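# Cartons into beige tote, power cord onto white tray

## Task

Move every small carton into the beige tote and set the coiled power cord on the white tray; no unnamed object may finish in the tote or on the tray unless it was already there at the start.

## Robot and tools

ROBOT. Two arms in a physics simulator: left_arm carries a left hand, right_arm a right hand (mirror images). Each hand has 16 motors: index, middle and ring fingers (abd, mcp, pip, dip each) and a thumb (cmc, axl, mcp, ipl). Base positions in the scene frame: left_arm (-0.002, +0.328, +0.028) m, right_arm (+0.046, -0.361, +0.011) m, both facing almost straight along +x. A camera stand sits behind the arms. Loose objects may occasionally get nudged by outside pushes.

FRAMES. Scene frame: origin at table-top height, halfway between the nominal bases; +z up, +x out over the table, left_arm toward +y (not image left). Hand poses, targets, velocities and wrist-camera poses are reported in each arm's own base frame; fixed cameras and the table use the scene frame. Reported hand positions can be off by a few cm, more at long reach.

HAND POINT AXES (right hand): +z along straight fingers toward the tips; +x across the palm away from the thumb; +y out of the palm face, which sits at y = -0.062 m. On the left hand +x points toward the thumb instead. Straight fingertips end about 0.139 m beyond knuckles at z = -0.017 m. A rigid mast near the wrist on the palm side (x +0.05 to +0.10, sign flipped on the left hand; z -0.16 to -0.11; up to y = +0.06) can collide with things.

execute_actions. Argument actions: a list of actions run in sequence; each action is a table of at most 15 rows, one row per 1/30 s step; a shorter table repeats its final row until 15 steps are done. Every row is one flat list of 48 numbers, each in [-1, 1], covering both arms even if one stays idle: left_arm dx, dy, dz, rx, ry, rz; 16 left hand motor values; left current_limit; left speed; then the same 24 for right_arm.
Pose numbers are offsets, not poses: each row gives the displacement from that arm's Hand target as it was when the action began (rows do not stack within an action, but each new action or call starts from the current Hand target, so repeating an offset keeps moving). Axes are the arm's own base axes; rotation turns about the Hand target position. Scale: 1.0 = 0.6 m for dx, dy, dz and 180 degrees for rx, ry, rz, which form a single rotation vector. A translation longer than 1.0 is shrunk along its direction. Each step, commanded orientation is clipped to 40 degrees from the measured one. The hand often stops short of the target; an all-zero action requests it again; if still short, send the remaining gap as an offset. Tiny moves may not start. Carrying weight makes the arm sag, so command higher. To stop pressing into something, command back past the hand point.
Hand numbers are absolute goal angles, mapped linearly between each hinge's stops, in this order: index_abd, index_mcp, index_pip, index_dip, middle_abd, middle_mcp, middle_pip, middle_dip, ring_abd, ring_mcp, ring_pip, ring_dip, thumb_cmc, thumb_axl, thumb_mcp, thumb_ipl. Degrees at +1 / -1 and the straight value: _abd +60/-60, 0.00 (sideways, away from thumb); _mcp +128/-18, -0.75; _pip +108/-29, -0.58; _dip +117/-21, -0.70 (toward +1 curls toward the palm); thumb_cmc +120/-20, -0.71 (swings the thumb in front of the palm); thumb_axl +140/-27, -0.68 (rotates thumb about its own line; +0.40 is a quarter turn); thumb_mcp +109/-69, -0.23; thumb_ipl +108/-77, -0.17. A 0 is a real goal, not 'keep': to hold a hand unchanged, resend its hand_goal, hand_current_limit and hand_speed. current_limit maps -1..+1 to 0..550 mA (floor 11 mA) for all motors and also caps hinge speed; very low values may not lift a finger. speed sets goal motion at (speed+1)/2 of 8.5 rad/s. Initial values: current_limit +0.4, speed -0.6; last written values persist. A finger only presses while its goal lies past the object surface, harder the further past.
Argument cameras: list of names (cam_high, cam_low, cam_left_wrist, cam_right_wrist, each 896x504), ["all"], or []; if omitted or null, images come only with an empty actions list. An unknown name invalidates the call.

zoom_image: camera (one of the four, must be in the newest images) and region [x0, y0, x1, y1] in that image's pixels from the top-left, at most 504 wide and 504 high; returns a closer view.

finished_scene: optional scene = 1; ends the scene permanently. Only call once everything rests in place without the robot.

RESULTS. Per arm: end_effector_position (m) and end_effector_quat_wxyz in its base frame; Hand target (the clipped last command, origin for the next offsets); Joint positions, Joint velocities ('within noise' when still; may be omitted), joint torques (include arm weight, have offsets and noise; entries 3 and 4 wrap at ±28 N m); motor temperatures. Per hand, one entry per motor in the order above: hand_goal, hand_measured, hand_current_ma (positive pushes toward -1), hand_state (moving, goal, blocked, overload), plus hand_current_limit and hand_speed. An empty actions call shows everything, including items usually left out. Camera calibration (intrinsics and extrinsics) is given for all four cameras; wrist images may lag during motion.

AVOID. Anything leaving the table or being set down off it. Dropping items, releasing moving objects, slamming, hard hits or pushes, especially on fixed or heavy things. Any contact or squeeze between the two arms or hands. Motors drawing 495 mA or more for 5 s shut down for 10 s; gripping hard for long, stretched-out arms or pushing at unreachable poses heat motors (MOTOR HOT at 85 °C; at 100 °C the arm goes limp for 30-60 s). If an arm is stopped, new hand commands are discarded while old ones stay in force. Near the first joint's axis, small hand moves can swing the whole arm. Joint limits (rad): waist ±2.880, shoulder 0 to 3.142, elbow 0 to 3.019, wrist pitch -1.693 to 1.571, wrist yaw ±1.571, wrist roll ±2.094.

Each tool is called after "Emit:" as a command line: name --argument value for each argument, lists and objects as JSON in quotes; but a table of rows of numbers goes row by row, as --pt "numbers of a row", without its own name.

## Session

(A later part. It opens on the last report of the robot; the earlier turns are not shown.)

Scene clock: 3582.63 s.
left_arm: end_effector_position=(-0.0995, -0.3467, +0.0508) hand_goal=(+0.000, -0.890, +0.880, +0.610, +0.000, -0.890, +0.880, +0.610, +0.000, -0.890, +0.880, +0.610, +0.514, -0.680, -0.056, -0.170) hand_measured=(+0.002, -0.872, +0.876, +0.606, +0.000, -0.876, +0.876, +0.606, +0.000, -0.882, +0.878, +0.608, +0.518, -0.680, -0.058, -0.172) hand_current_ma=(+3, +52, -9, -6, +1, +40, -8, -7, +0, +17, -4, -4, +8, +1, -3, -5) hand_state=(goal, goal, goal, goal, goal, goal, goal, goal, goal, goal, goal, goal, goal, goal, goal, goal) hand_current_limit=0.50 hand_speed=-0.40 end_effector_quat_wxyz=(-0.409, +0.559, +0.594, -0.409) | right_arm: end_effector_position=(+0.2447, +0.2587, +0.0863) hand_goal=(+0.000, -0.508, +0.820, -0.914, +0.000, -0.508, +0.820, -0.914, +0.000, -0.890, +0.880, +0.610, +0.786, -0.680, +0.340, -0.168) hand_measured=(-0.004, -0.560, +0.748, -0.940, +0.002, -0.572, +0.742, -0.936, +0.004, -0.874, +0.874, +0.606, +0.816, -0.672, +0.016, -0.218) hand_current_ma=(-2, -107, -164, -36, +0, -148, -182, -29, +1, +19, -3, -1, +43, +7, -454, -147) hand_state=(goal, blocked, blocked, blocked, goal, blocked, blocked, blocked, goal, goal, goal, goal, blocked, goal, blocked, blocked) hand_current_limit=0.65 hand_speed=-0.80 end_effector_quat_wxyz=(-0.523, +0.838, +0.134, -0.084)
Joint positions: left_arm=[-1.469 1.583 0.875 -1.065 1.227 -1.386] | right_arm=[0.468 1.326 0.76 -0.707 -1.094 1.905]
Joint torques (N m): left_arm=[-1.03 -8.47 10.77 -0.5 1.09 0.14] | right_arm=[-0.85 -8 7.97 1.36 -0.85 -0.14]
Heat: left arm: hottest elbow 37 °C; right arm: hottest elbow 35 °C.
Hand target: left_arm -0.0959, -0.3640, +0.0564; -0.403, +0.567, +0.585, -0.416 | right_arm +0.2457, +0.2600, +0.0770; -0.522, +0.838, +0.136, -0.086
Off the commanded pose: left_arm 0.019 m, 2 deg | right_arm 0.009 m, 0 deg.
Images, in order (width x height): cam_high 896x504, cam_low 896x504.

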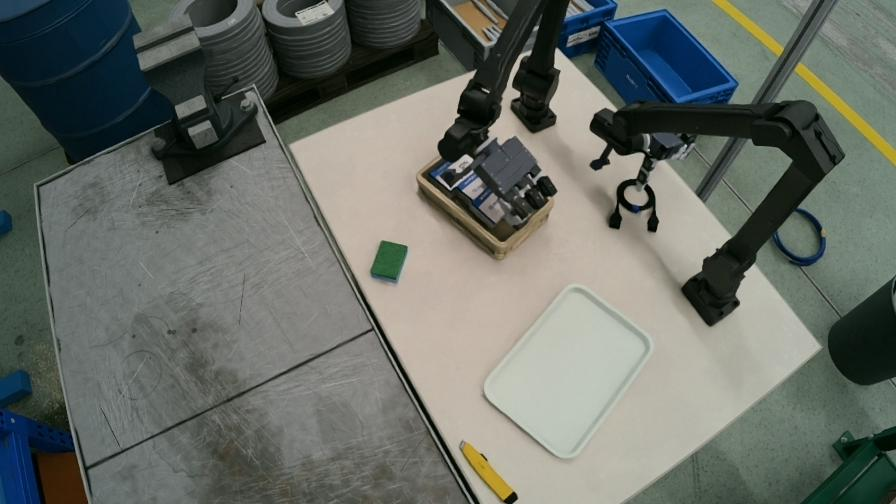

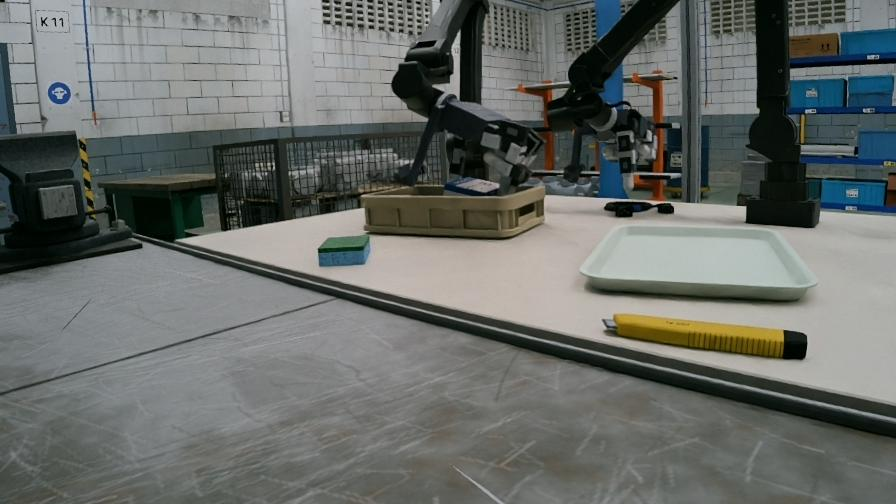

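Emit:
execute_actions --actions '[[[0,0.0,-0.08,0,0,0,0,-0.89,0.88,0.61,0,-0.89,0.88,0.61,0,-0.89,0.88,0.61,0.514,-0.68,-0.056,-0.17,0.5,-0.4,0,0,-0.03,0,0,0,0,-0.507,0.82,-0.913,0,-0.507,0.82,-0.913,0,-0.89,0.88,0.61,0.786,-0.68,0.34,-0.168,0.65,-0.8]],[[0.02,-0.075,0,0,0,0,0,-0.89,0.88,0.61,0,-0.89,0.88,0.61,0,-0.89,0.88,0.61,0.514,-0.68,-0.056,-0.17,0.5,-0.4,0,0,0,0,0,0,0,-0.507,0.82,-0.913,0,-0.507,0.82,-0.913,0,-0.89,0.88,0.61,0.786,-0.68,0.34,-0.168,0.65,-0.8]]]' --cameras '["cam_high","cam_low"]'

Emit:
zoom_image --camera "cam_high" --region '[600, 125, 700, 245]'

Emit:
zoom_image --camera "cam_high" --region '[410, 140, 560, 260]'

Emit:
zoom_image --camera "cam_low" --region '[350, 100, 560, 250]'

Scene clock: 3605.63 s.
left_arm: end_effector_position=(-0.0914, -0.3880, +0.0082) hand_goal=(+0.000, -0.890, +0.880, +0.610, +0.000, -0.890, +0.880, +0.610, +0.000, -0.890, +0.880, +0.610, +0.514, -0.680, -0.056, -0.170) hand_measured=(+0.002, -0.874, +0.876, +0.606, +0.000, -0.876, +0.876, +0.606, +0.000, -0.882, +0.878, +0.608, +0.468, -0.686, -0.056, -0.170) hand_current_ma=(+3, +45, -8, -6, +1, +35, -7, -7, +0, +17, -4, -4, -150, -16, +1, -1) hand_state=(goal, goal, goal, goal, goal, goal, goal, goal, goal, goal, goal, goal, blocked, goal, goal, goal) hand_current_limit=0.50 hand_speed=-0.40 end_effector_quat_wxyz=(-0.418, +0.555, +0.595, -0.403) | right_arm: end_effector_position=(+0.2476, +0.2621, +0.0793) hand_goal=(+0.000, -0.508, +0.820, -0.914, +0.000, -0.508, +0.820, -0.914, +0.000, -0.890, +0.880, +0.610, +0.786, -0.680, +0.340, -0.168) hand_measured=(-0.004, -0.560, +0.748, -0.940, -0.002, -0.576, +0.742, -0.940, +0.004, -0.874, +0.874, +0.606, +0.816, -0.672, +0.014, -0.218) hand_current_ma=(-2, -109, -163, -36, -1, -164, -182, -34, +1, +19, -3, -1, +47, +7, -454, -147) hand_state=(goal, blocked, blocked, blocked, goal, blocked, blocked, blocked, goal, goal, goal, goal, blocked, goal, blocked, blocked) hand_current_limit=0.65 hand_speed=-0.80 end_effector_quat_wxyz=(-0.530, +0.833, +0.138, -0.078)
Joint positions: left_arm=[-1.459 1.78 0.988 -1.049 1.226 -1.338] | right_arm=[0.468 1.34 0.745 -0.652 -1.105 1.912]
Joint torques (N m): left_arm=[-0.26 -10.23 10.13 -0.32 0.94 0.27] | right_arm=[-0.38 -7.53 7.09 1.54 -0.4 -0.25]
Motor temperatures (°C): left_arm=[24 29 40 23 26 25] | right_arm=[25 28 34 23 31 26]
Heat: left arm: hottest elbow 40 °C; right arm: hottest elbow 34 °C.
Hand target: left_arm -0.0838, -0.4091, +0.0083; -0.403, +0.567, +0.586, -0.416 | right_arm +0.2456, +0.2600, +0.0590; -0.522, +0.838, +0.136, -0.086
Off the commanded pose: left_arm 0.022 m, 3 deg | right_arm 0.020 m, 1 deg.
Images, in order (width x height): cam_high 896x504, cam_low 896x504.

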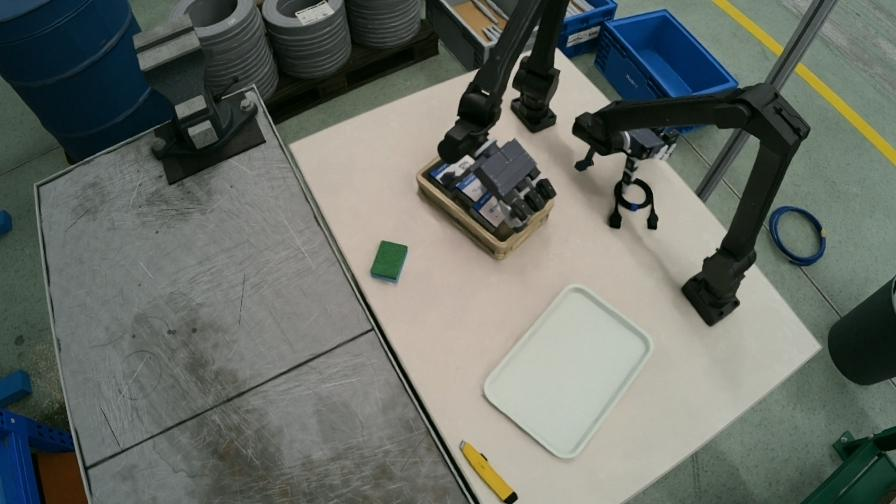

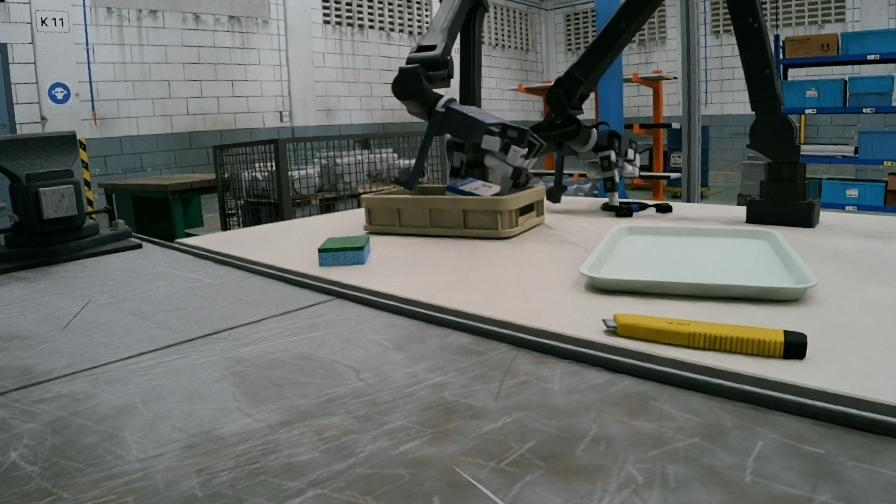

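Scaled by 4.200 from the camera's 896x504 image, which has a finer 1280x720 frame.

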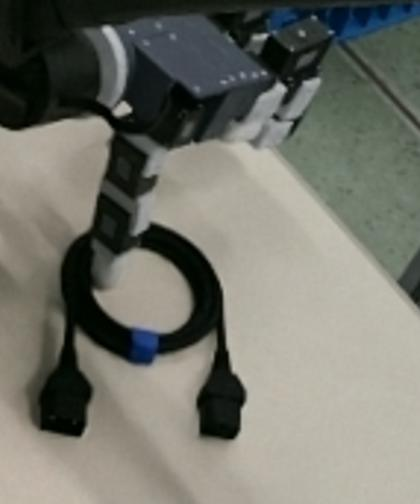

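Scaled by 3.360 from the camera's 896x504 image, which has a finer 1280x720 frame.

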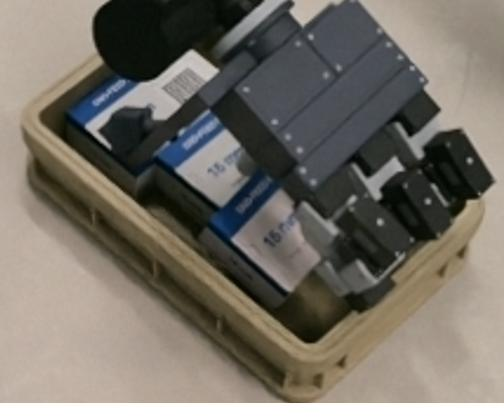

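Scaled by 2.400 from the camera's 896x504 image, which has a finer 1280x720 frame.

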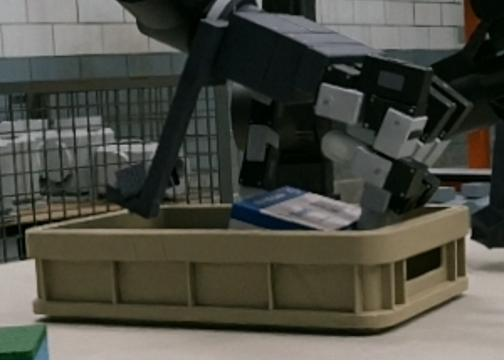

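Emit:
execute_actions --actions '[[[0.02,-0.08,0.013,0,0,0,0,-0.89,0.88,0.61,0,-0.89,0.88,0.61,0,-0.89,0.88,0.61,0.514,-0.68,-0.056,-0.17,0.5,-0.4,0,0,0.022,0,0,0,0,-0.507,0.78,-0.913,0,-0.507,0.78,-0.913,0,-0.89,0.88,0.61,0.786,-0.68,0.22,-0.168,0.5,-0.8]],[[0.025,-0.083,0,0,0,0,0,-0.89,0.88,0.61,0,-0.89,0.88,0.61,0,-0.89,0.88,0.61,0.514,-0.68,-0.056,-0.17,0.5,-0.4,0,0,0,0,0,0,0,-0.507,0.7,-0.913,0,-0.507,0.7,-0.913,0,-0.89,0.88,0.61,0.786,-0.68,-0.1,-0.168,0.5,-0.7]]]' --cameras '["cam_high","cam_low"]'

Emit:
zoom_image --camera "cam_high" --region '[590, 105, 700, 245]'

Emit:
zoom_image --camera "cam_high" --region '[410, 140, 560, 260]'

Emit:
zoom_image --camera "cam_low" --region '[350, 100, 560, 250]'

Scene clock: 3640.30 s.
left_arm: end_effector_position=(-0.0734, -0.4550, +0.0112) hand_goal=(+0.000, -0.890, +0.880, +0.610, +0.000, -0.890, +0.880, +0.610, +0.000, -0.890, +0.880, +0.610, +0.514, -0.680, -0.056, -0.170) hand_measured=(+0.002, -0.874, +0.876, +0.606, +0.000, -0.876, +0.876, +0.606, +0.000, -0.882, +0.878, +0.608, +0.520, -0.680, -0.056, -0.170) hand_current_ma=(+3, +44, -8, -6, +1, +35, -7, -7, +0, +17, -4, -4, +11, +0, +0, -1) hand_state=(goal, goal, goal, goal, goal, goal, goal, goal, goal, goal, goal, goal, goal, goal, goal, goal) hand_current_limit=0.50 hand_speed=-0.40 end_effector_quat_wxyz=(-0.414, +0.556, +0.597, -0.404) | right_arm: end_effector_position=(+0.2473, +0.2601, +0.0767) hand_goal=(+0.000, -0.508, +0.700, -0.914, +0.000, -0.508, +0.700, -0.914, +0.000, -0.890, +0.880, +0.610, +0.786, -0.680, -0.100, -0.168) hand_measured=(-0.004, -0.506, +0.694, -0.918, -0.002, -0.524, +0.678, -0.930, +0.004, -0.874, +0.874, +0.606, +0.788, -0.678, -0.098, -0.170) hand_current_ma=(-1, +1, -4, -1, -1, -20, -28, -16, +1, +19, -3, -1, +0, +1, +2, -1) hand_state=(goal, goal, goal, goal, goal, goal, blocked, goal, goal, goal, goal, goal, goal, goal, goal, goal) hand_current_limit=0.50 hand_speed=-0.70 end_effector_quat_wxyz=(-0.525, +0.836, +0.136, -0.079)
Joint positions: left_arm=[-1.438 1.912 1.212 -1.17 1.217 -1.301] | right_arm=[0.468 1.343 0.745 -0.661 -1.094 1.907]
Joint torques (N m): left_arm=[-1.79 -15.5 6.19 -0.12 0.98 -0.03] | right_arm=[-0.62 -9.58 8.5 0.39 -0.79 -0.14]
Heat: left arm: hottest elbow 41 °C; right arm: hottest elbow 33 °C.
Hand target: left_arm -0.0744, -0.4541, +0.0143; -0.411, +0.559, +0.595, -0.406 (last step not sent: back at the drive's target) | right_arm +0.2457, +0.2600, +0.0722; -0.522, +0.838, +0.137, -0.086
Off the commanded pose: left_arm 0.054 m, 3 deg | right_arm 0.005 m, 1 deg.
pose unreachable (left arm): on one or more control steps of this call, first in action 1 (counted from 0), this arm could not follow its commanded pose, so it was not sent that pose on those steps. It may still have moved: this result reports where it is.
cause: moving toward the commanded pose would bring a part of the arm too close to another arm (a part of this arm just beyond joint 4 (wrist pitch) and a part of the right arm just beyond its joint 2 (shoulder), along the way the arms are being sent, or toward where that arm still pushes).
pose unreachable (right arm): on one or more control steps of this call, first in action 1 (counted from 0), this arm could not follow its commanded pose, so it was not sent that pose on those steps. It may still have moved: this result reports where it is.
cause: moving toward the commanded pose would bring a part of the arm too close to another arm (a part of this arm just beyond joint 2 (shoulder) and a part of the left arm just beyond its joint 4 (wrist pitch), along the way the arms are being sent, or toward where that arm still pushes).
Images, in order (width x height): cam_high 896x504, cam_low 896x504.

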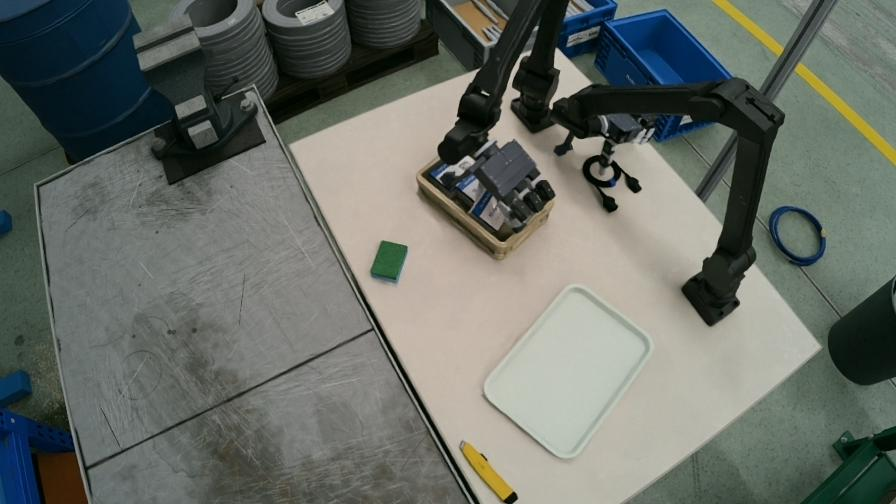

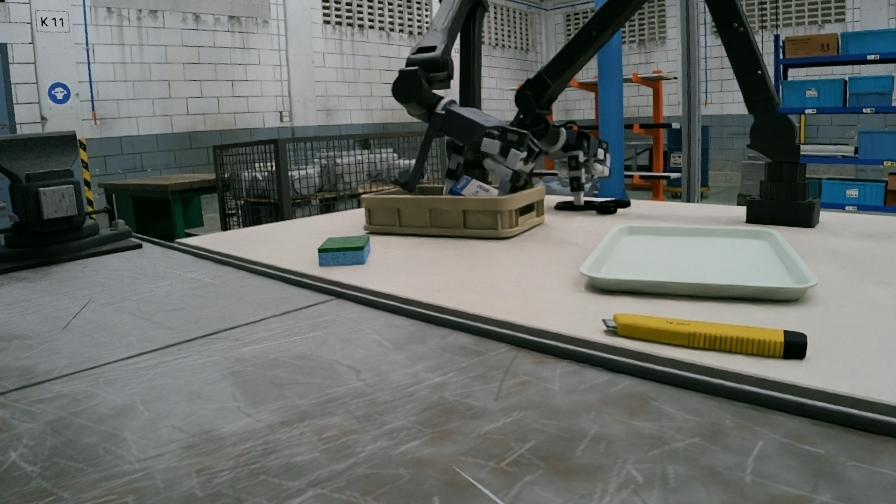

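Scaled by 3.600 from the camera's 896x504 image, which has a finer 1280x720 frame.

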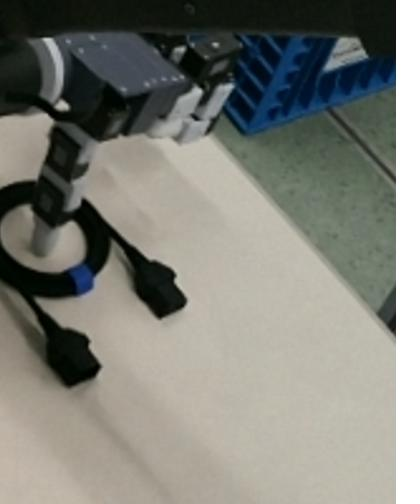

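Scaled by 3.360 from the camera's 896x504 image, which has a finer 1280x720 frame.

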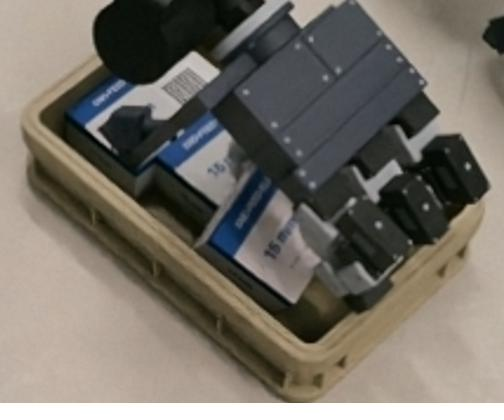

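Scaled by 2.400 from the camera's 896x504 image, which has a finer 1280x720 frame.

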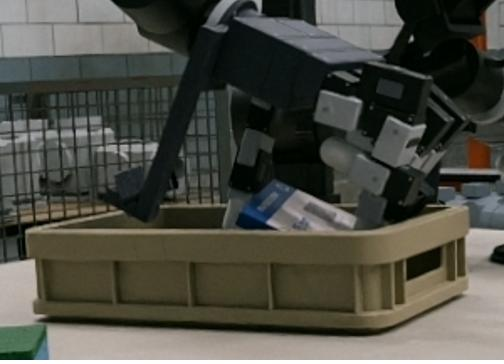

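Emit:
execute_actions --actions '[[[0,0,0.075,0,0,0,0,-0.89,0.88,0.61,0,-0.89,0.88,0.61,0,-0.89,0.88,0.61,0.514,-0.68,-0.056,-0.17,0.5,-0.4,0,0,0.03,0,0,0,0,-0.507,0.65,-0.913,0,-0.507,0.65,-0.913,0,-0.89,0.88,0.61,0.786,-0.68,-0.15,-0.168,0.5,-0.8]],[[0.0,0.1,0.02,-0.0053,0.0272,0.1,0,-0.233,0.322,-0.7,0,-0.89,0.88,0.61,0,-0.89,0.88,0.61,0.514,-0.68,-0.056,-0.17,0.5,-0.4,0,0,0.06,0,0,0,0,-0.507,0.6,-0.913,0,-0.507,0.6,-0.913,0,-0.89,0.88,0.61,0.786,-0.68,-0.15,-0.168,0.5,-0.7]]]' --cameras '["cam_high","cam_low"]'

Emit:
zoom_image --camera "cam_high" --region '[580, 105, 680, 225]'

Emit:
zoom_image --camera "cam_high" --region '[410, 140, 560, 260]'

Emit:
zoom_image --camera "cam_low" --region '[350, 100, 560, 250]'

Scene clock: 3699.83 s.
left_arm: end_effector_position=(-0.0761, -0.3955, +0.0707) hand_goal=(+0.000, -0.234, +0.322, -0.700, +0.000, -0.890, +0.880, +0.610, +0.000, -0.890, +0.880, +0.610, +0.514, -0.680, -0.056, -0.170) hand_measured=(+0.002, -0.230, +0.324, -0.698, +0.000, -0.878, +0.876, +0.606, +0.000, -0.882, +0.878, +0.608, +0.516, -0.680, -0.056, -0.170) hand_current_ma=(+3, +7, +4, +4, +1, +34, -6, -7, +0, +19, -4, -4, +4, +0, +0, -1) hand_state=(goal, goal, goal, goal, goal, goal, goal, goal, goal, goal, goal, goal, goal, goal, goal, goal) hand_current_limit=0.50 hand_speed=-0.40 end_effector_quat_wxyz=(-0.407, +0.469, +0.619, -0.481) | right_arm: end_effector_position=(+0.2293, +0.2506, +0.1046) hand_goal=(+0.000, -0.508, +0.600, -0.914, +0.000, -0.508, +0.600, -0.914, +0.000, -0.890, +0.880, +0.610, +0.786, -0.680, -0.150, -0.168) hand_measured=(-0.002, -0.506, +0.602, -0.918, -0.002, -0.506, +0.594, -0.916, +0.004, -0.874, +0.874, +0.606, +0.788, -0.678, -0.144, -0.170) hand_current_ma=(-1, +1, +0, -1, -1, +1, -3, -1, +1, +19, -3, -1, +0, +1, +5, -1) hand_state=(goal, goal, goal, goal, goal, goal, goal, goal, goal, goal, goal, goal, goal, goal, goal, goal) hand_current_limit=0.50 hand_speed=-0.70 end_effector_quat_wxyz=(-0.514, +0.843, +0.118, -0.109)
Joint positions: left_arm=[-1.37 1.592 0.893 -0.784 1.362 -1.715] | right_arm=[0.468 1.284 0.781 -0.831 -1.092 1.905]
Joint torques (N m): left_arm=[-1.32 -11.22 6.8 0.98 1.04 -0.24] | right_arm=[-0.56 -11.46 13.15 0.34 -0.89 -0.11]
Heat: left arm: hottest elbow 37 °C; right arm: hottest elbow 33 °C.
Hand target: left_arm -0.0745, -0.3940, +0.0713; -0.363, +0.445, +0.653, -0.494 | right_arm +0.2457, +0.2600, +0.1262; -0.522, +0.838, +0.136, -0.086
Off the commanded pose: left_arm 0.002 m, 7 deg | right_arm 0.029 m, 4 deg.
Images, in order (width x height): cam_high 896x504, cam_low 896x504.

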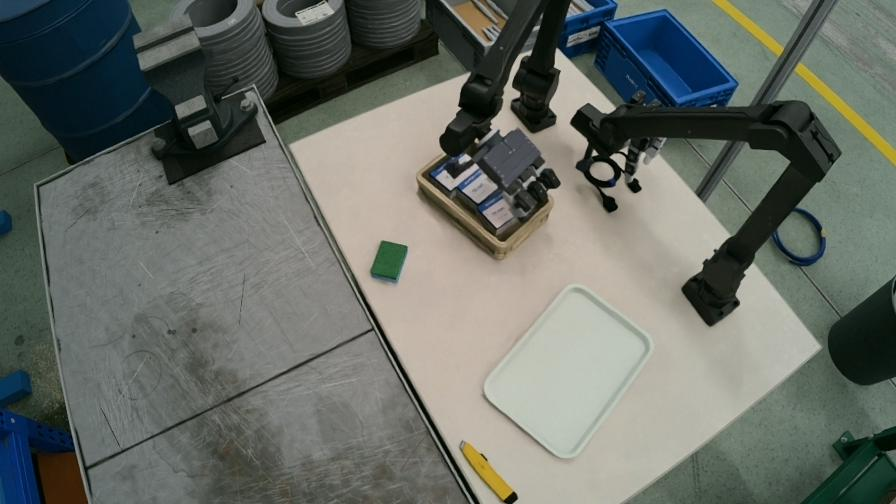

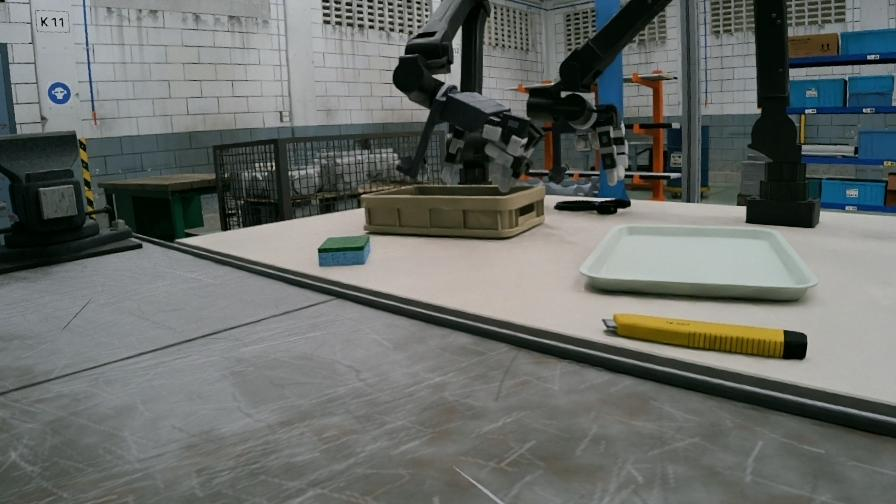

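Scaled by 4.200 from the camera's 896x504 image, which has a finer 1280x720 frame.

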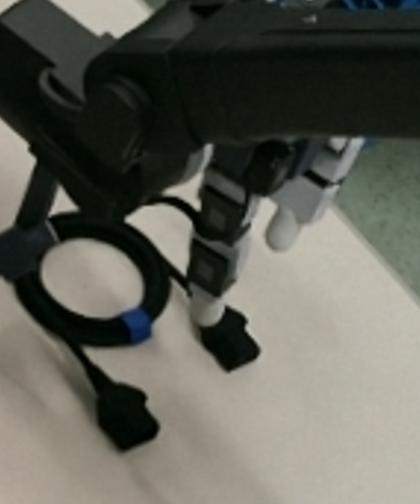

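Scaled by 3.360 from the camera's 896x504 image, which has a finer 1280x720 frame.

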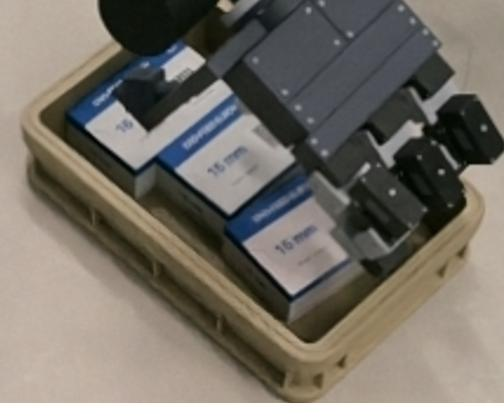

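Scaled by 2.400 from the camera's 896x504 image, which has a finer 1280x720 frame.

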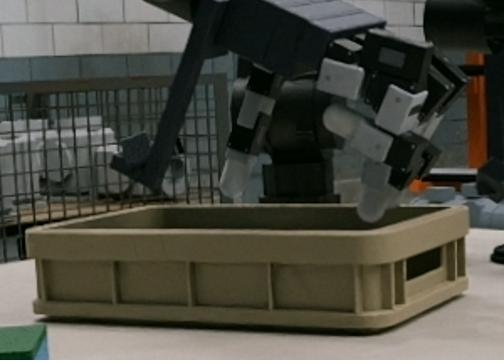

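Emit:
execute_actions --actions '[[[0.0067,0.0133,-0.05,0,0,0,0,-0.233,0.322,-0.7,0,-0.89,0.88,0.61,0,-0.89,0.88,0.61,0.514,-0.68,-0.056,-0.17,0.5,-0.6,0,0,0.15,0,0,0,0,-0.507,0.4,-0.913,0,-0.507,0.4,-0.913,0,-0.507,0.4,-0.7,0.786,-0.68,-0.15,-0.168,0.4,-0.7]],[[0.0,0.0,-0.035,0,0,0,0,-0.233,0.322,-0.7,0,-0.89,0.88,0.61,0,-0.89,0.88,0.61,0.514,-0.68,-0.056,-0.17,0.5,-0.6,0.13,-0.22,0.02,0,0,-0.15,0,-0.507,0.4,-0.7,0,-0.507,0.4,-0.7,0,-0.507,0.4,-0.7,0.786,-0.68,-0.15,-0.168,0.4,-0.7]]]' --cameras '["cam_high","cam_low"]'

Emit:
zoom_image --camera "cam_high" --region '[580, 125, 680, 225]'

Emit:
zoom_image --camera "cam_low" --region '[540, 150, 650, 225]'

Scene clock: 3736.20 s.
left_arm: end_effector_position=(-0.0736, -0.3883, +0.0265) hand_goal=(+0.000, -0.234, +0.322, -0.700, +0.000, -0.890, +0.880, +0.610, +0.000, -0.890, +0.880, +0.610, +0.514, -0.680, -0.056, -0.170) hand_measured=(+0.002, -0.230, +0.324, -0.698, +0.000, -0.878, +0.876, +0.606, +0.000, -0.882, +0.878, +0.608, +0.516, -0.680, -0.056, -0.170) hand_current_ma=(+3, +7, +3, +4, +1, +33, -6, -7, +0, +19, -4, -4, +4, +0, +0, -1) hand_state=(goal, goal, goal, goal, goal, goal, goal, goal, goal, goal, goal, goal, goal, goal, goal, goal) hand_current_limit=0.50 hand_speed=-0.60 end_effector_quat_wxyz=(-0.362, +0.454, +0.646, -0.496) | right_arm: end_effector_position=(+0.3091, +0.1301, +0.2125) hand_goal=(+0.000, -0.508, +0.400, -0.700, +0.000, -0.508, +0.400, -0.700, +0.000, -0.508, +0.400, -0.700, +0.786, -0.680, -0.150, -0.168) hand_measured=(-0.002, -0.504, +0.402, -0.702, -0.002, -0.502, +0.400, -0.702, +0.002, -0.502, +0.400, -0.698, +0.786, -0.678, -0.148, -0.170) hand_current_ma=(-1, +2, +0, -1, -1, +4, +0, -1, +1, +4, +0, +1, +0, +1, +2, -1) hand_state=(goal, goal, goal, goal, goal, goal, goal, goal, goal, goal, goal, goal, goal, goal, goal, goal) hand_current_limit=0.40 hand_speed=-0.70 end_effector_quat_wxyz=(-0.525, +0.848, -0.071, +0.024)
Joint positions: left_arm=[-1.37 1.575 0.708 -0.246 1.291 -2.062] | right_arm=[0.033 1.129 0.955 -1.087 -1.081 1.958]
Joint torques (N m): left_arm=[-0.97 -8.53 6.11 1.74 0.89 -0.16] | right_arm=[-1.2 -7.59 14.3 0.25 -0.96 -0.13]
Motor temperatures (°C): left_arm=[24 30 36 23 27 25] | right_arm=[25 28 39 23 30 26]
Heat: left arm: hottest elbow 36 °C; right arm: hottest elbow 39 °C.
Hand target: left_arm -0.0705, -0.3860, +0.0202; -0.363, +0.445, +0.653, -0.494 | right_arm +0.3237, +0.1280, +0.2280; -0.527, +0.847, -0.063, +0.038
Off the commanded pose: left_arm 0.007 m, 1 deg | right_arm 0.022 m, 2 deg.
joint sent to its limit (left arm) — joint 6 (wrist roll), lower limit. The joint targets still meet the commanded pose.
Images, in order (width x height): cam_high 896x504, cam_low 896x504.

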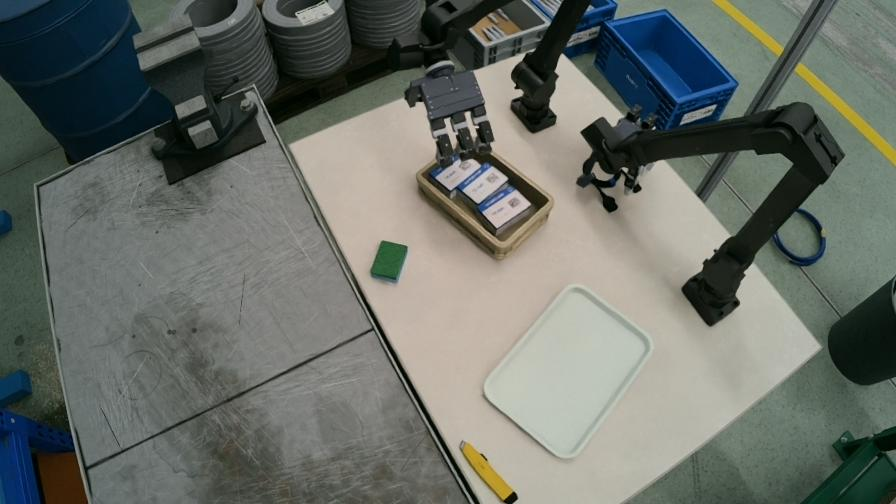

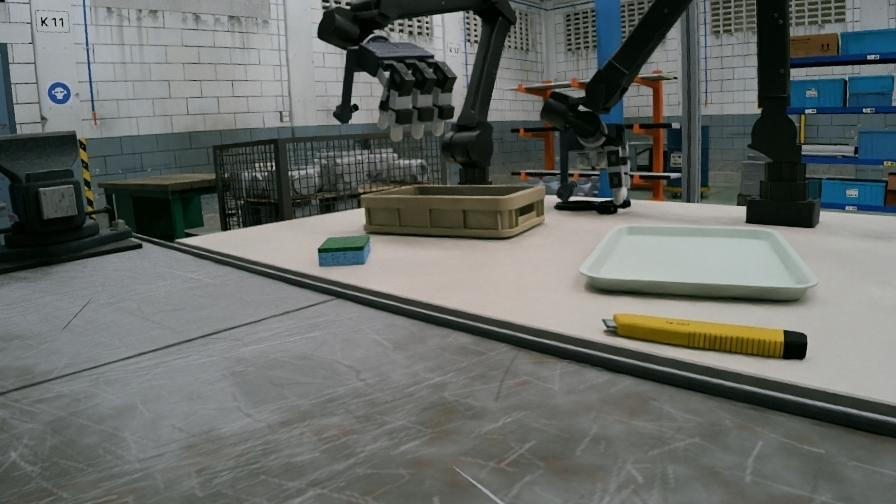

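Scaled by 5.040 from the camera's 896x504 image, which has a finer 1280x720 frame.

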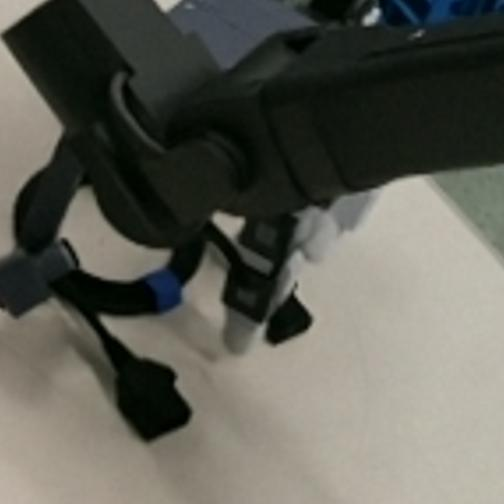

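Scaled by 4.582 from the camera's 896x504 image, which has a finer 1280x720 frame.

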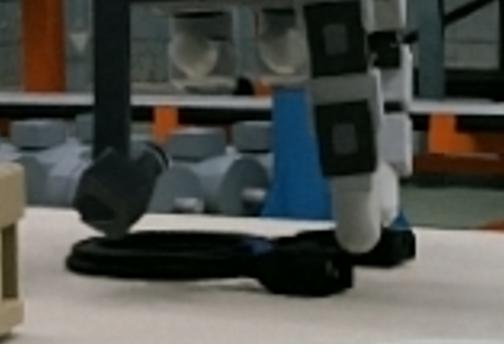

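Emit:
execute_actions --actions '[[[0,0,-0.016,0,0,0,0,-0.233,0.322,-0.7,0,-0.89,0.88,0.61,0,-0.89,0.88,0.61,0.514,-0.68,-0.056,-0.17,0.5,-0.6,0.02,-0.22,0.02,0,0,-0.14,0,-0.507,0.4,-0.7,0,-0.507,0.4,-0.7,0,-0.507,0.4,-0.7,0.786,-0.68,-0.15,-0.168,0.4,-0.7]],[[0.0,0.0,0,0,0,0,0,-0.13,0.322,-0.7,0,-0.89,0.88,0.61,0,-0.89,0.88,0.61,0.514,-0.68,0.08,-0.17,0.5,-0.8,-0.01,-0.15,0,0,0,-0.1,0,-0.507,0.4,-0.7,0,-0.507,0.4,-0.7,0,-0.507,0.4,-0.7,0.786,-0.68,-0.15,-0.168,0.4,-0.7]],[[0.0,0.0,0,0,0,0,0,0.0,0.36,-0.7,0,-0.89,0.88,0.61,0,-0.89,0.88,0.61,0.514,-0.68,0.25,-0.17,0.75,-0.8,0,0,0,0,0,0,0,-0.507,0.4,-0.7,0,-0.507,0.4,-0.7,0,-0.507,0.4,-0.7,0.786,-0.68,-0.15,-0.168,0.4,-0.7]]]' --cameras '["cam_high","cam_low"]'

Emit:
zoom_image --camera "cam_high" --region '[580, 125, 680, 225]'

Emit:
zoom_image --camera "cam_low" --region '[540, 150, 650, 225]'

Emit:
zoom_image --camera "cam_high" --region '[400, 140, 560, 260]'

Scene clock: 3767.87 s.
left_arm: end_effector_position=(-0.0736, -0.3876, +0.0164) hand_goal=(+0.000, +0.000, +0.360, -0.700, +0.000, -0.890, +0.880, +0.610, +0.000, -0.890, +0.880, +0.610, +0.514, -0.680, +0.250, -0.170) hand_measured=(+0.002, -0.130, +0.326, -0.710, +0.000, -0.878, +0.876, +0.606, +0.000, -0.882, +0.878, +0.608, +0.516, -0.680, +0.086, -0.192) hand_current_ma=(+3, -481, -101, -24, +1, +33, -6, -7, +0, +19, -4, -4, +4, +0, -481, -88) hand_state=(goal, blocked, blocked, goal, goal, goal, goal, goal, goal, goal, goal, goal, goal, goal, blocked, blocked) hand_current_limit=0.75 hand_speed=-0.80 end_effector_quat_wxyz=(-0.362, +0.454, +0.646, -0.495) | right_arm: end_effector_position=(+0.3213, -0.0880, +0.2285) hand_goal=(+0.000, -0.508, +0.400, -0.700, +0.000, -0.508, +0.400, -0.700, +0.000, -0.508, +0.400, -0.700, +0.786, -0.680, -0.150, -0.168) hand_measured=(-0.002, -0.504, +0.400, -0.702, -0.002, -0.502, +0.400, -0.702, +0.002, -0.502, +0.400, -0.698, +0.786, -0.678, -0.148, -0.170) hand_current_ma=(-1, +2, +0, -1, -1, +4, +0, -1, +1, +4, +0, +1, +0, +1, +2, -1) hand_state=(goal, goal, goal, goal, goal, goal, goal, goal, goal, goal, goal, goal, goal, goal, goal, goal) hand_current_limit=0.40 hand_speed=-0.70 end_effector_quat_wxyz=(-0.480, +0.767, -0.370, +0.209)
Joint positions: left_arm=[-1.37 1.6 0.7 -0.214 1.291 -2.063] | right_arm=[-0.634 1.074 0.953 -1.034 -1.055 2.079]
Joint torques (N m): left_arm=[-1.03 -8.41 6.06 1.59 0.97 -0.18] | right_arm=[-0.97 -7.88 12.59 1.36 -0.95 0]
Heat: left arm: hottest elbow 36 °C; right arm: hottest elbow 41 °C.
Hand target: left_arm -0.0705, -0.3861, +0.0106; -0.363, +0.445, +0.653, -0.494 | right_arm +0.3297, -0.0941, +0.2401; -0.476, +0.764, -0.370, +0.230
Off the commanded pose: left_arm 0.007 m, 1 deg | right_arm 0.016 m, 2 deg.
joint sent to its limit (left arm) — joint 6 (wrist roll), lower limit. The joint targets still meet the commanded pose.
joint sent to its limit (right arm) — joint 6 (wrist roll), upper limit. The joint targets still meet the commanded pose.
Images, in order (width x height): cam_high 896x504, cam_low 896x504.

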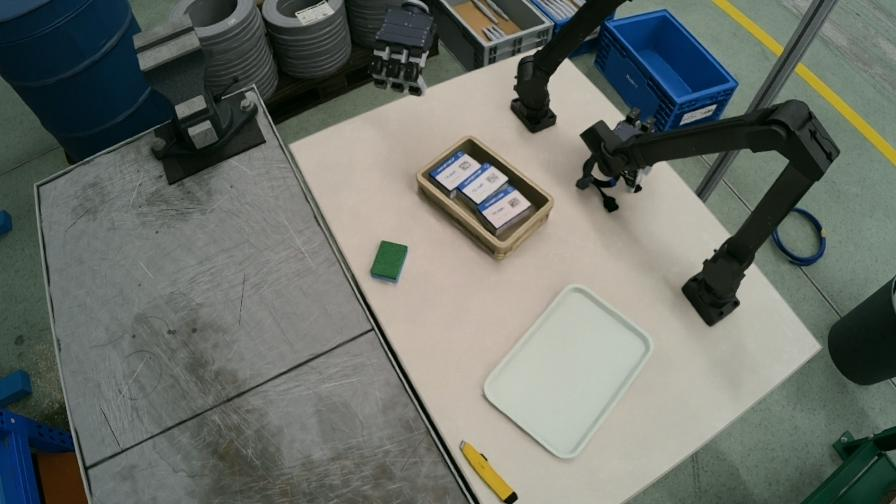

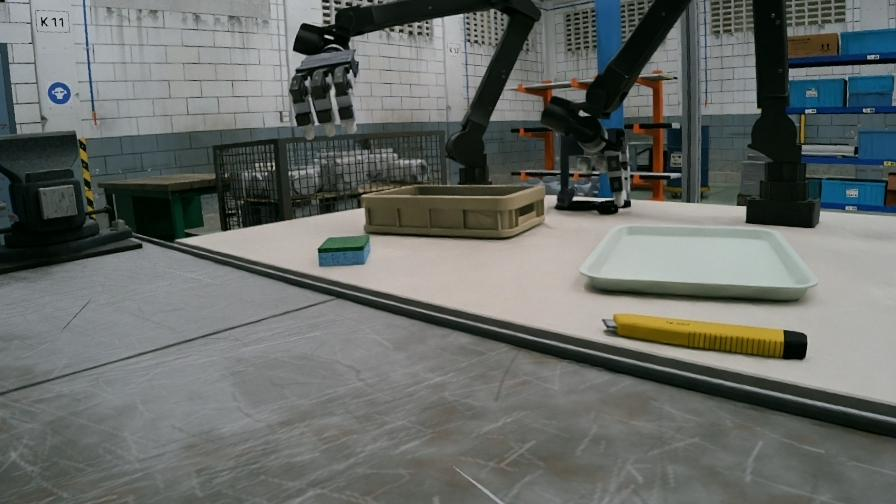

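Scaled by 5.040 from the camera's 896x504 image, which has a finer 1280x720 frame.

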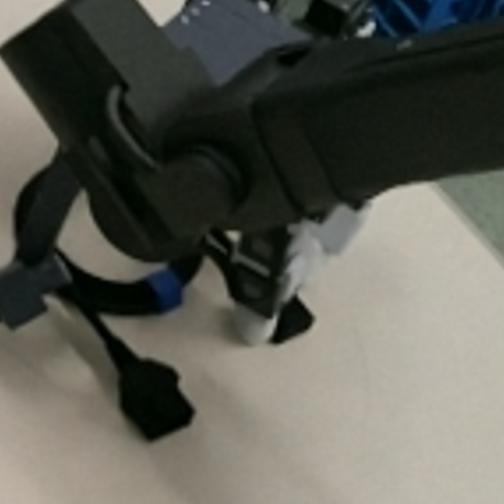

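Scaled by 4.582 from the camera's 896x504 image, which has a finer 1280x720 frame.

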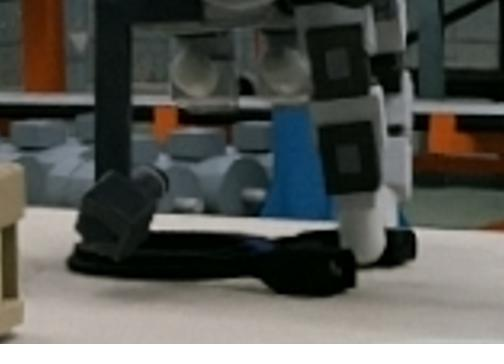

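Scaled by 3.150 from the camera's 896x504 image, which has a finer 1280x720 frame.

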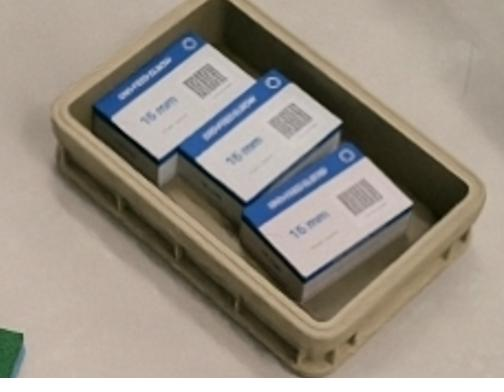

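Emit:
execute_actions --actions '[[[0,0,0.06,0,0,0,0,0.0,0.36,-0.7,0,-0.89,0.88,0.61,0,-0.89,0.88,0.61,0.514,-0.68,0.25,-0.17,0.75,-0.8,0,0,0,0,0,0,0,-0.507,0.4,-0.7,0,-0.507,0.4,-0.7,0,-0.507,0.4,-0.7,0.786,-0.68,-0.15,-0.168,0.4,-0.7]]]' --cameras '["cam_low","cam_left_wrist"]'

Scene clock: 3793.60 s.
left_arm: end_effector_position=(-0.0753, -0.3785, +0.0375) hand_goal=(+0.000, +0.000, +0.360, -0.700, +0.000, -0.890, +0.880, +0.610, +0.000, -0.890, +0.880, +0.610, +0.514, -0.680, +0.250, -0.170) hand_measured=(+0.002, -0.128, +0.318, -0.720, +0.000, -0.878, +0.876, +0.606, +0.000, -0.882, +0.878, +0.608, +0.518, -0.680, +0.116, -0.192) hand_current_ma=(+2, -481, -135, -52, +1, +33, -6, -7, +0, +19, -4, -4, +5, +0, -481, -89) hand_state=(goal, blocked, blocked, goal, goal, goal, goal, goal, goal, goal, goal, goal, goal, goal, blocked, blocked) hand_current_limit=0.75 hand_speed=-0.80 end_effector_quat_wxyz=(-0.366, +0.450, +0.650, -0.490) | right_arm: end_effector_position=(+0.3213, -0.0880, +0.2285) hand_goal=(+0.000, -0.508, +0.400, -0.700, +0.000, -0.508, +0.400, -0.700, +0.000, -0.508, +0.400, -0.700, +0.786, -0.680, -0.150, -0.168) hand_measured=(-0.002, -0.504, +0.400, -0.702, -0.002, -0.502, +0.400, -0.702, +0.002, -0.502, +0.400, -0.698, +0.786, -0.678, -0.148, -0.170) hand_current_ma=(-1, +2, +0, -1, -1, +4, +0, -1, +1, +4, +0, +1, +0, +1, +2, -1) hand_state=(goal, goal, goal, goal, goal, goal, goal, goal, goal, goal, goal, goal, goal, goal, goal, goal) hand_current_limit=0.40 hand_speed=-0.70 end_effector_quat_wxyz=(-0.480, +0.767, -0.370, +0.209)
Joint positions: left_arm=[-1.37 1.53 0.7 -0.3 1.289 -2.063] | right_arm=[-0.634 1.074 0.953 -1.034 -1.055 2.079]
Joint torques (N m): left_arm=[-0.56 -10.17 9.16 0.49 1.03 -0.23] | right_arm=[-0.62 -8.53 12.67 1.52 -0.99 0.01]
Heat: left arm: hottest elbow 35 °C; right arm: hottest elbow 39 °C.
Hand target: left_arm -0.0705, -0.3861, +0.0467; -0.362, +0.445, +0.653, -0.494 | right_arm +0.3297, -0.0941, +0.2401; -0.476, +0.764, -0.370, +0.230
Off the commanded pose: left_arm 0.013 m, 1 deg | right_arm 0.016 m, 2 deg.
joint sent to its limit (left arm) — joint 6 (wrist roll), lower limit. The joint targets still meet the commanded pose.
joint sent to its limit (right arm) — joint 6 (wrist roll), upper limit. The joint targets still meet the commanded pose.
camera_calibration:
cam_left_wrist: T_world_to_cam=[[0.122218, -0.84265, 0.524408, -0.366516], [0.442058, 0.519283, 0.731389, 0.146618], [-0.888621, 0.142431, 0.435966, 0.0958673], [0, 0, 0, 1]] pos_world=[0.0651708, -0.398636, 0.0431747]
Images, in order (width x height): cam_low 896x504, cam_left_wrist 896x504.

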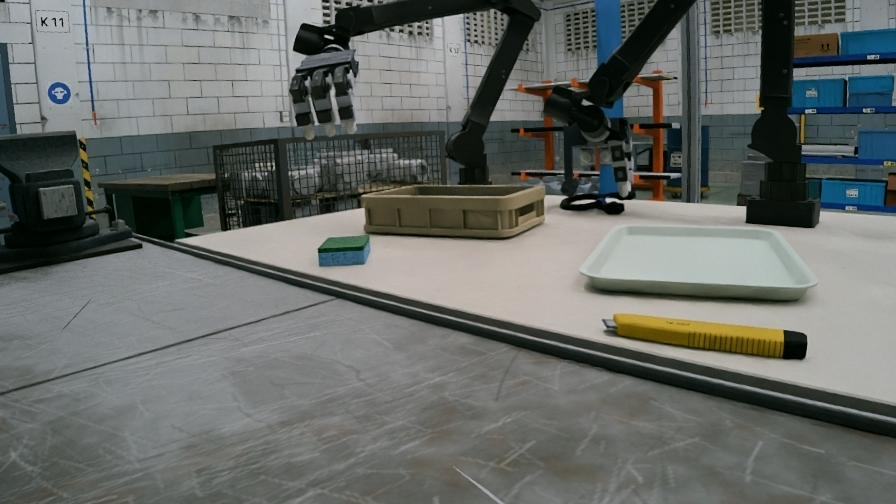

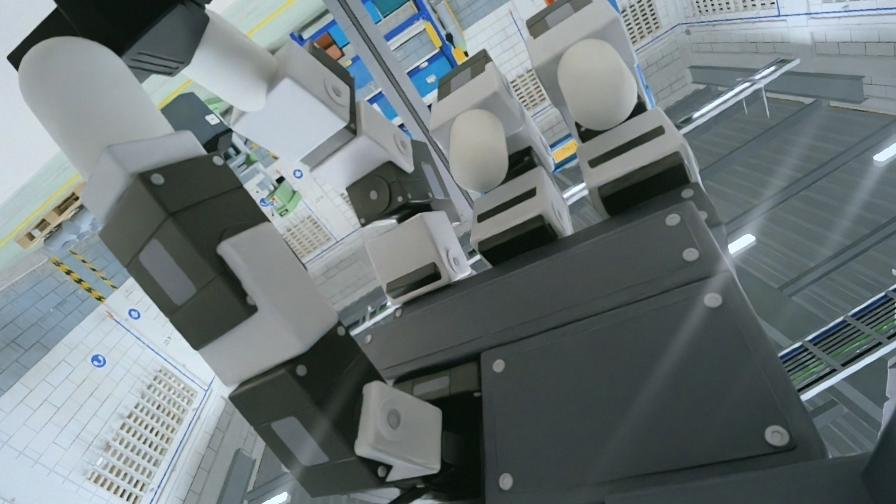

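Emit:
execute_actions --actions '[[[0,0,0.07,0,0,0,0,0.0,0.36,-0.7,0,-0.89,0.88,0.61,0,-0.89,0.88,0.61,0.514,-0.68,0.25,-0.17,0.76,-0.8,0,0,0,0,0,0,0,-0.507,0.4,-0.7,0,-0.507,0.4,-0.7,0,-0.507,0.4,-0.7,0.786,-0.68,-0.15,-0.168,0.4,-0.7]],[[0,0,0.07,0,0,0,0,0.0,0.36,-0.7,0,-0.89,0.88,0.61,0,-0.89,0.88,0.61,0.514,-0.68,0.25,-0.17,0.76,-0.8,0,0,0,0,0,0,0,-0.507,0.4,-0.7,0,-0.507,0.4,-0.7,0,-0.507,0.4,-0.7,0.786,-0.68,-0.15,-0.168,0.4,-0.7]]]' --cameras '["cam_low","cam_left_wrist"]'

Scene clock: 3801.63 s.
left_arm: end_effector_position=(-0.0768, -0.3719, +0.1157) hand_goal=(+0.000, +0.000, +0.360, -0.700, +0.000, -0.890, +0.880, +0.610, +0.000, -0.890, +0.880, +0.610, +0.514, -0.680, +0.250, -0.170) hand_measured=(+0.002, -0.060, +0.334, -0.712, +0.000, -0.878, +0.876, +0.606, +0.000, -0.882, +0.878, +0.608, +0.518, -0.680, +0.198, -0.184) hand_current_ma=(+2, -215, -72, -28, +1, +33, -6, -7, +0, +19, -4, -4, +7, +1, -235, -53) hand_state=(goal, blocked, blocked, goal, goal, goal, goal, goal, goal, goal, goal, goal, goal, goal, blocked, goal) hand_current_limit=0.76 hand_speed=-0.80 end_effector_quat_wxyz=(-0.371, +0.446, +0.653, -0.486) | right_arm: end_effector_position=(+0.3213, -0.0880, +0.2285) hand_goal=(+0.000, -0.508, +0.400, -0.700, +0.000, -0.508, +0.400, -0.700, +0.000, -0.508, +0.400, -0.700, +0.786, -0.680, -0.150, -0.168) hand_measured=(-0.002, -0.504, +0.400, -0.702, -0.002, -0.502, +0.400, -0.702, +0.002, -0.502, +0.400, -0.698, +0.786, -0.678, -0.148, -0.170) hand_current_ma=(-1, +2, +0, -1, -1, +4, +0, -1, +1, +4, +0, +1, +0, +1, +2, -1) hand_state=(goal, goal, goal, goal, goal, goal, goal, goal, goal, goal, goal, goal, goal, goal, goal, goal) hand_current_limit=0.40 hand_speed=-0.70 end_effector_quat_wxyz=(-0.480, +0.767, -0.370, +0.209)
Joint positions: left_arm=[-1.37 1.355 0.782 -0.572 1.29 -2.064] | right_arm=[-0.634 1.074 0.953 -1.034 -1.055 2.079]
Joint torques (N m): left_arm=[-1.38 -8.41 12.51 0.46 1.01 -0.2] | right_arm=[-1.2 -8.29 12.57 1.22 -0.9 0.01]
Heat: left arm: hottest elbow 36 °C; right arm: hottest elbow 39 °C.
Hand target: left_arm -0.0705, -0.3860, +0.1307; -0.363, +0.445, +0.653, -0.494 | right_arm +0.3297, -0.0941, +0.2401; -0.476, +0.764, -0.370, +0.230
Off the commanded pose: left_arm 0.022 m, 1 deg | right_arm 0.016 m, 2 deg.
joint sent to its limit (left arm) — joint 6 (wrist roll), lower limit. The joint targets still meet the commanded pose.
joint sent to its limit (right arm) — joint 6 (wrist roll), upper limit. The joint targets still meet the commanded pose.
camera_calibration:
cam_left_wrist: T_world_to_cam=[[0.124293, -0.850441, 0.511177, -0.402942], [0.445263, 0.508193, 0.737211, 0.0821799], [-0.886731, 0.135978, 0.441835, 0.0565898], [0, 0, 0, 1]] pos_world=[0.0636713, -0.392137, 0.120387]
Images, in order (width x height): cam_low 896x504, cam_left_wrist 896x504.

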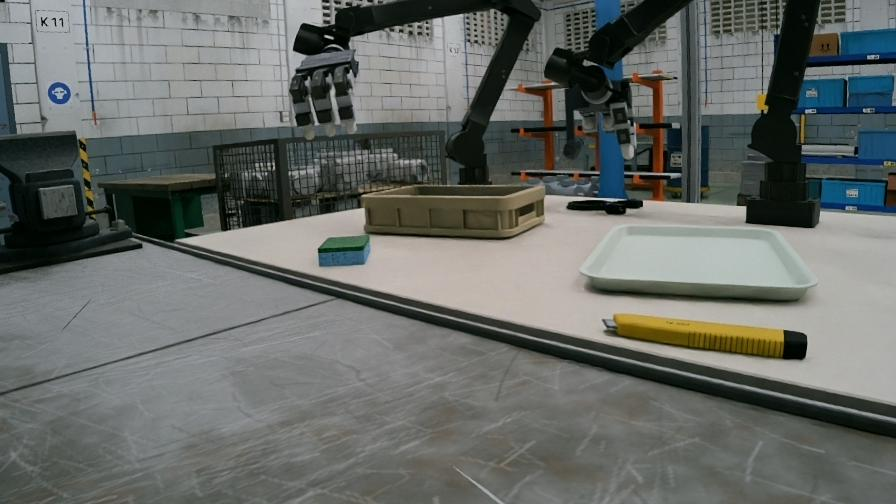

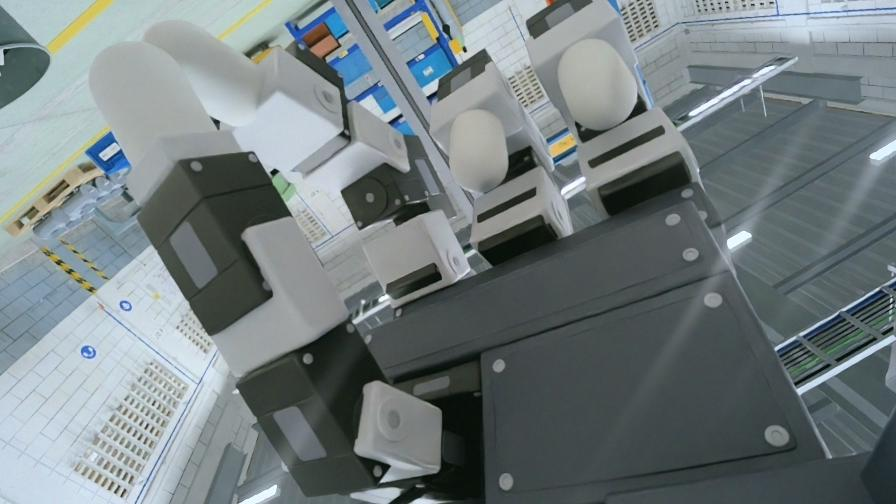

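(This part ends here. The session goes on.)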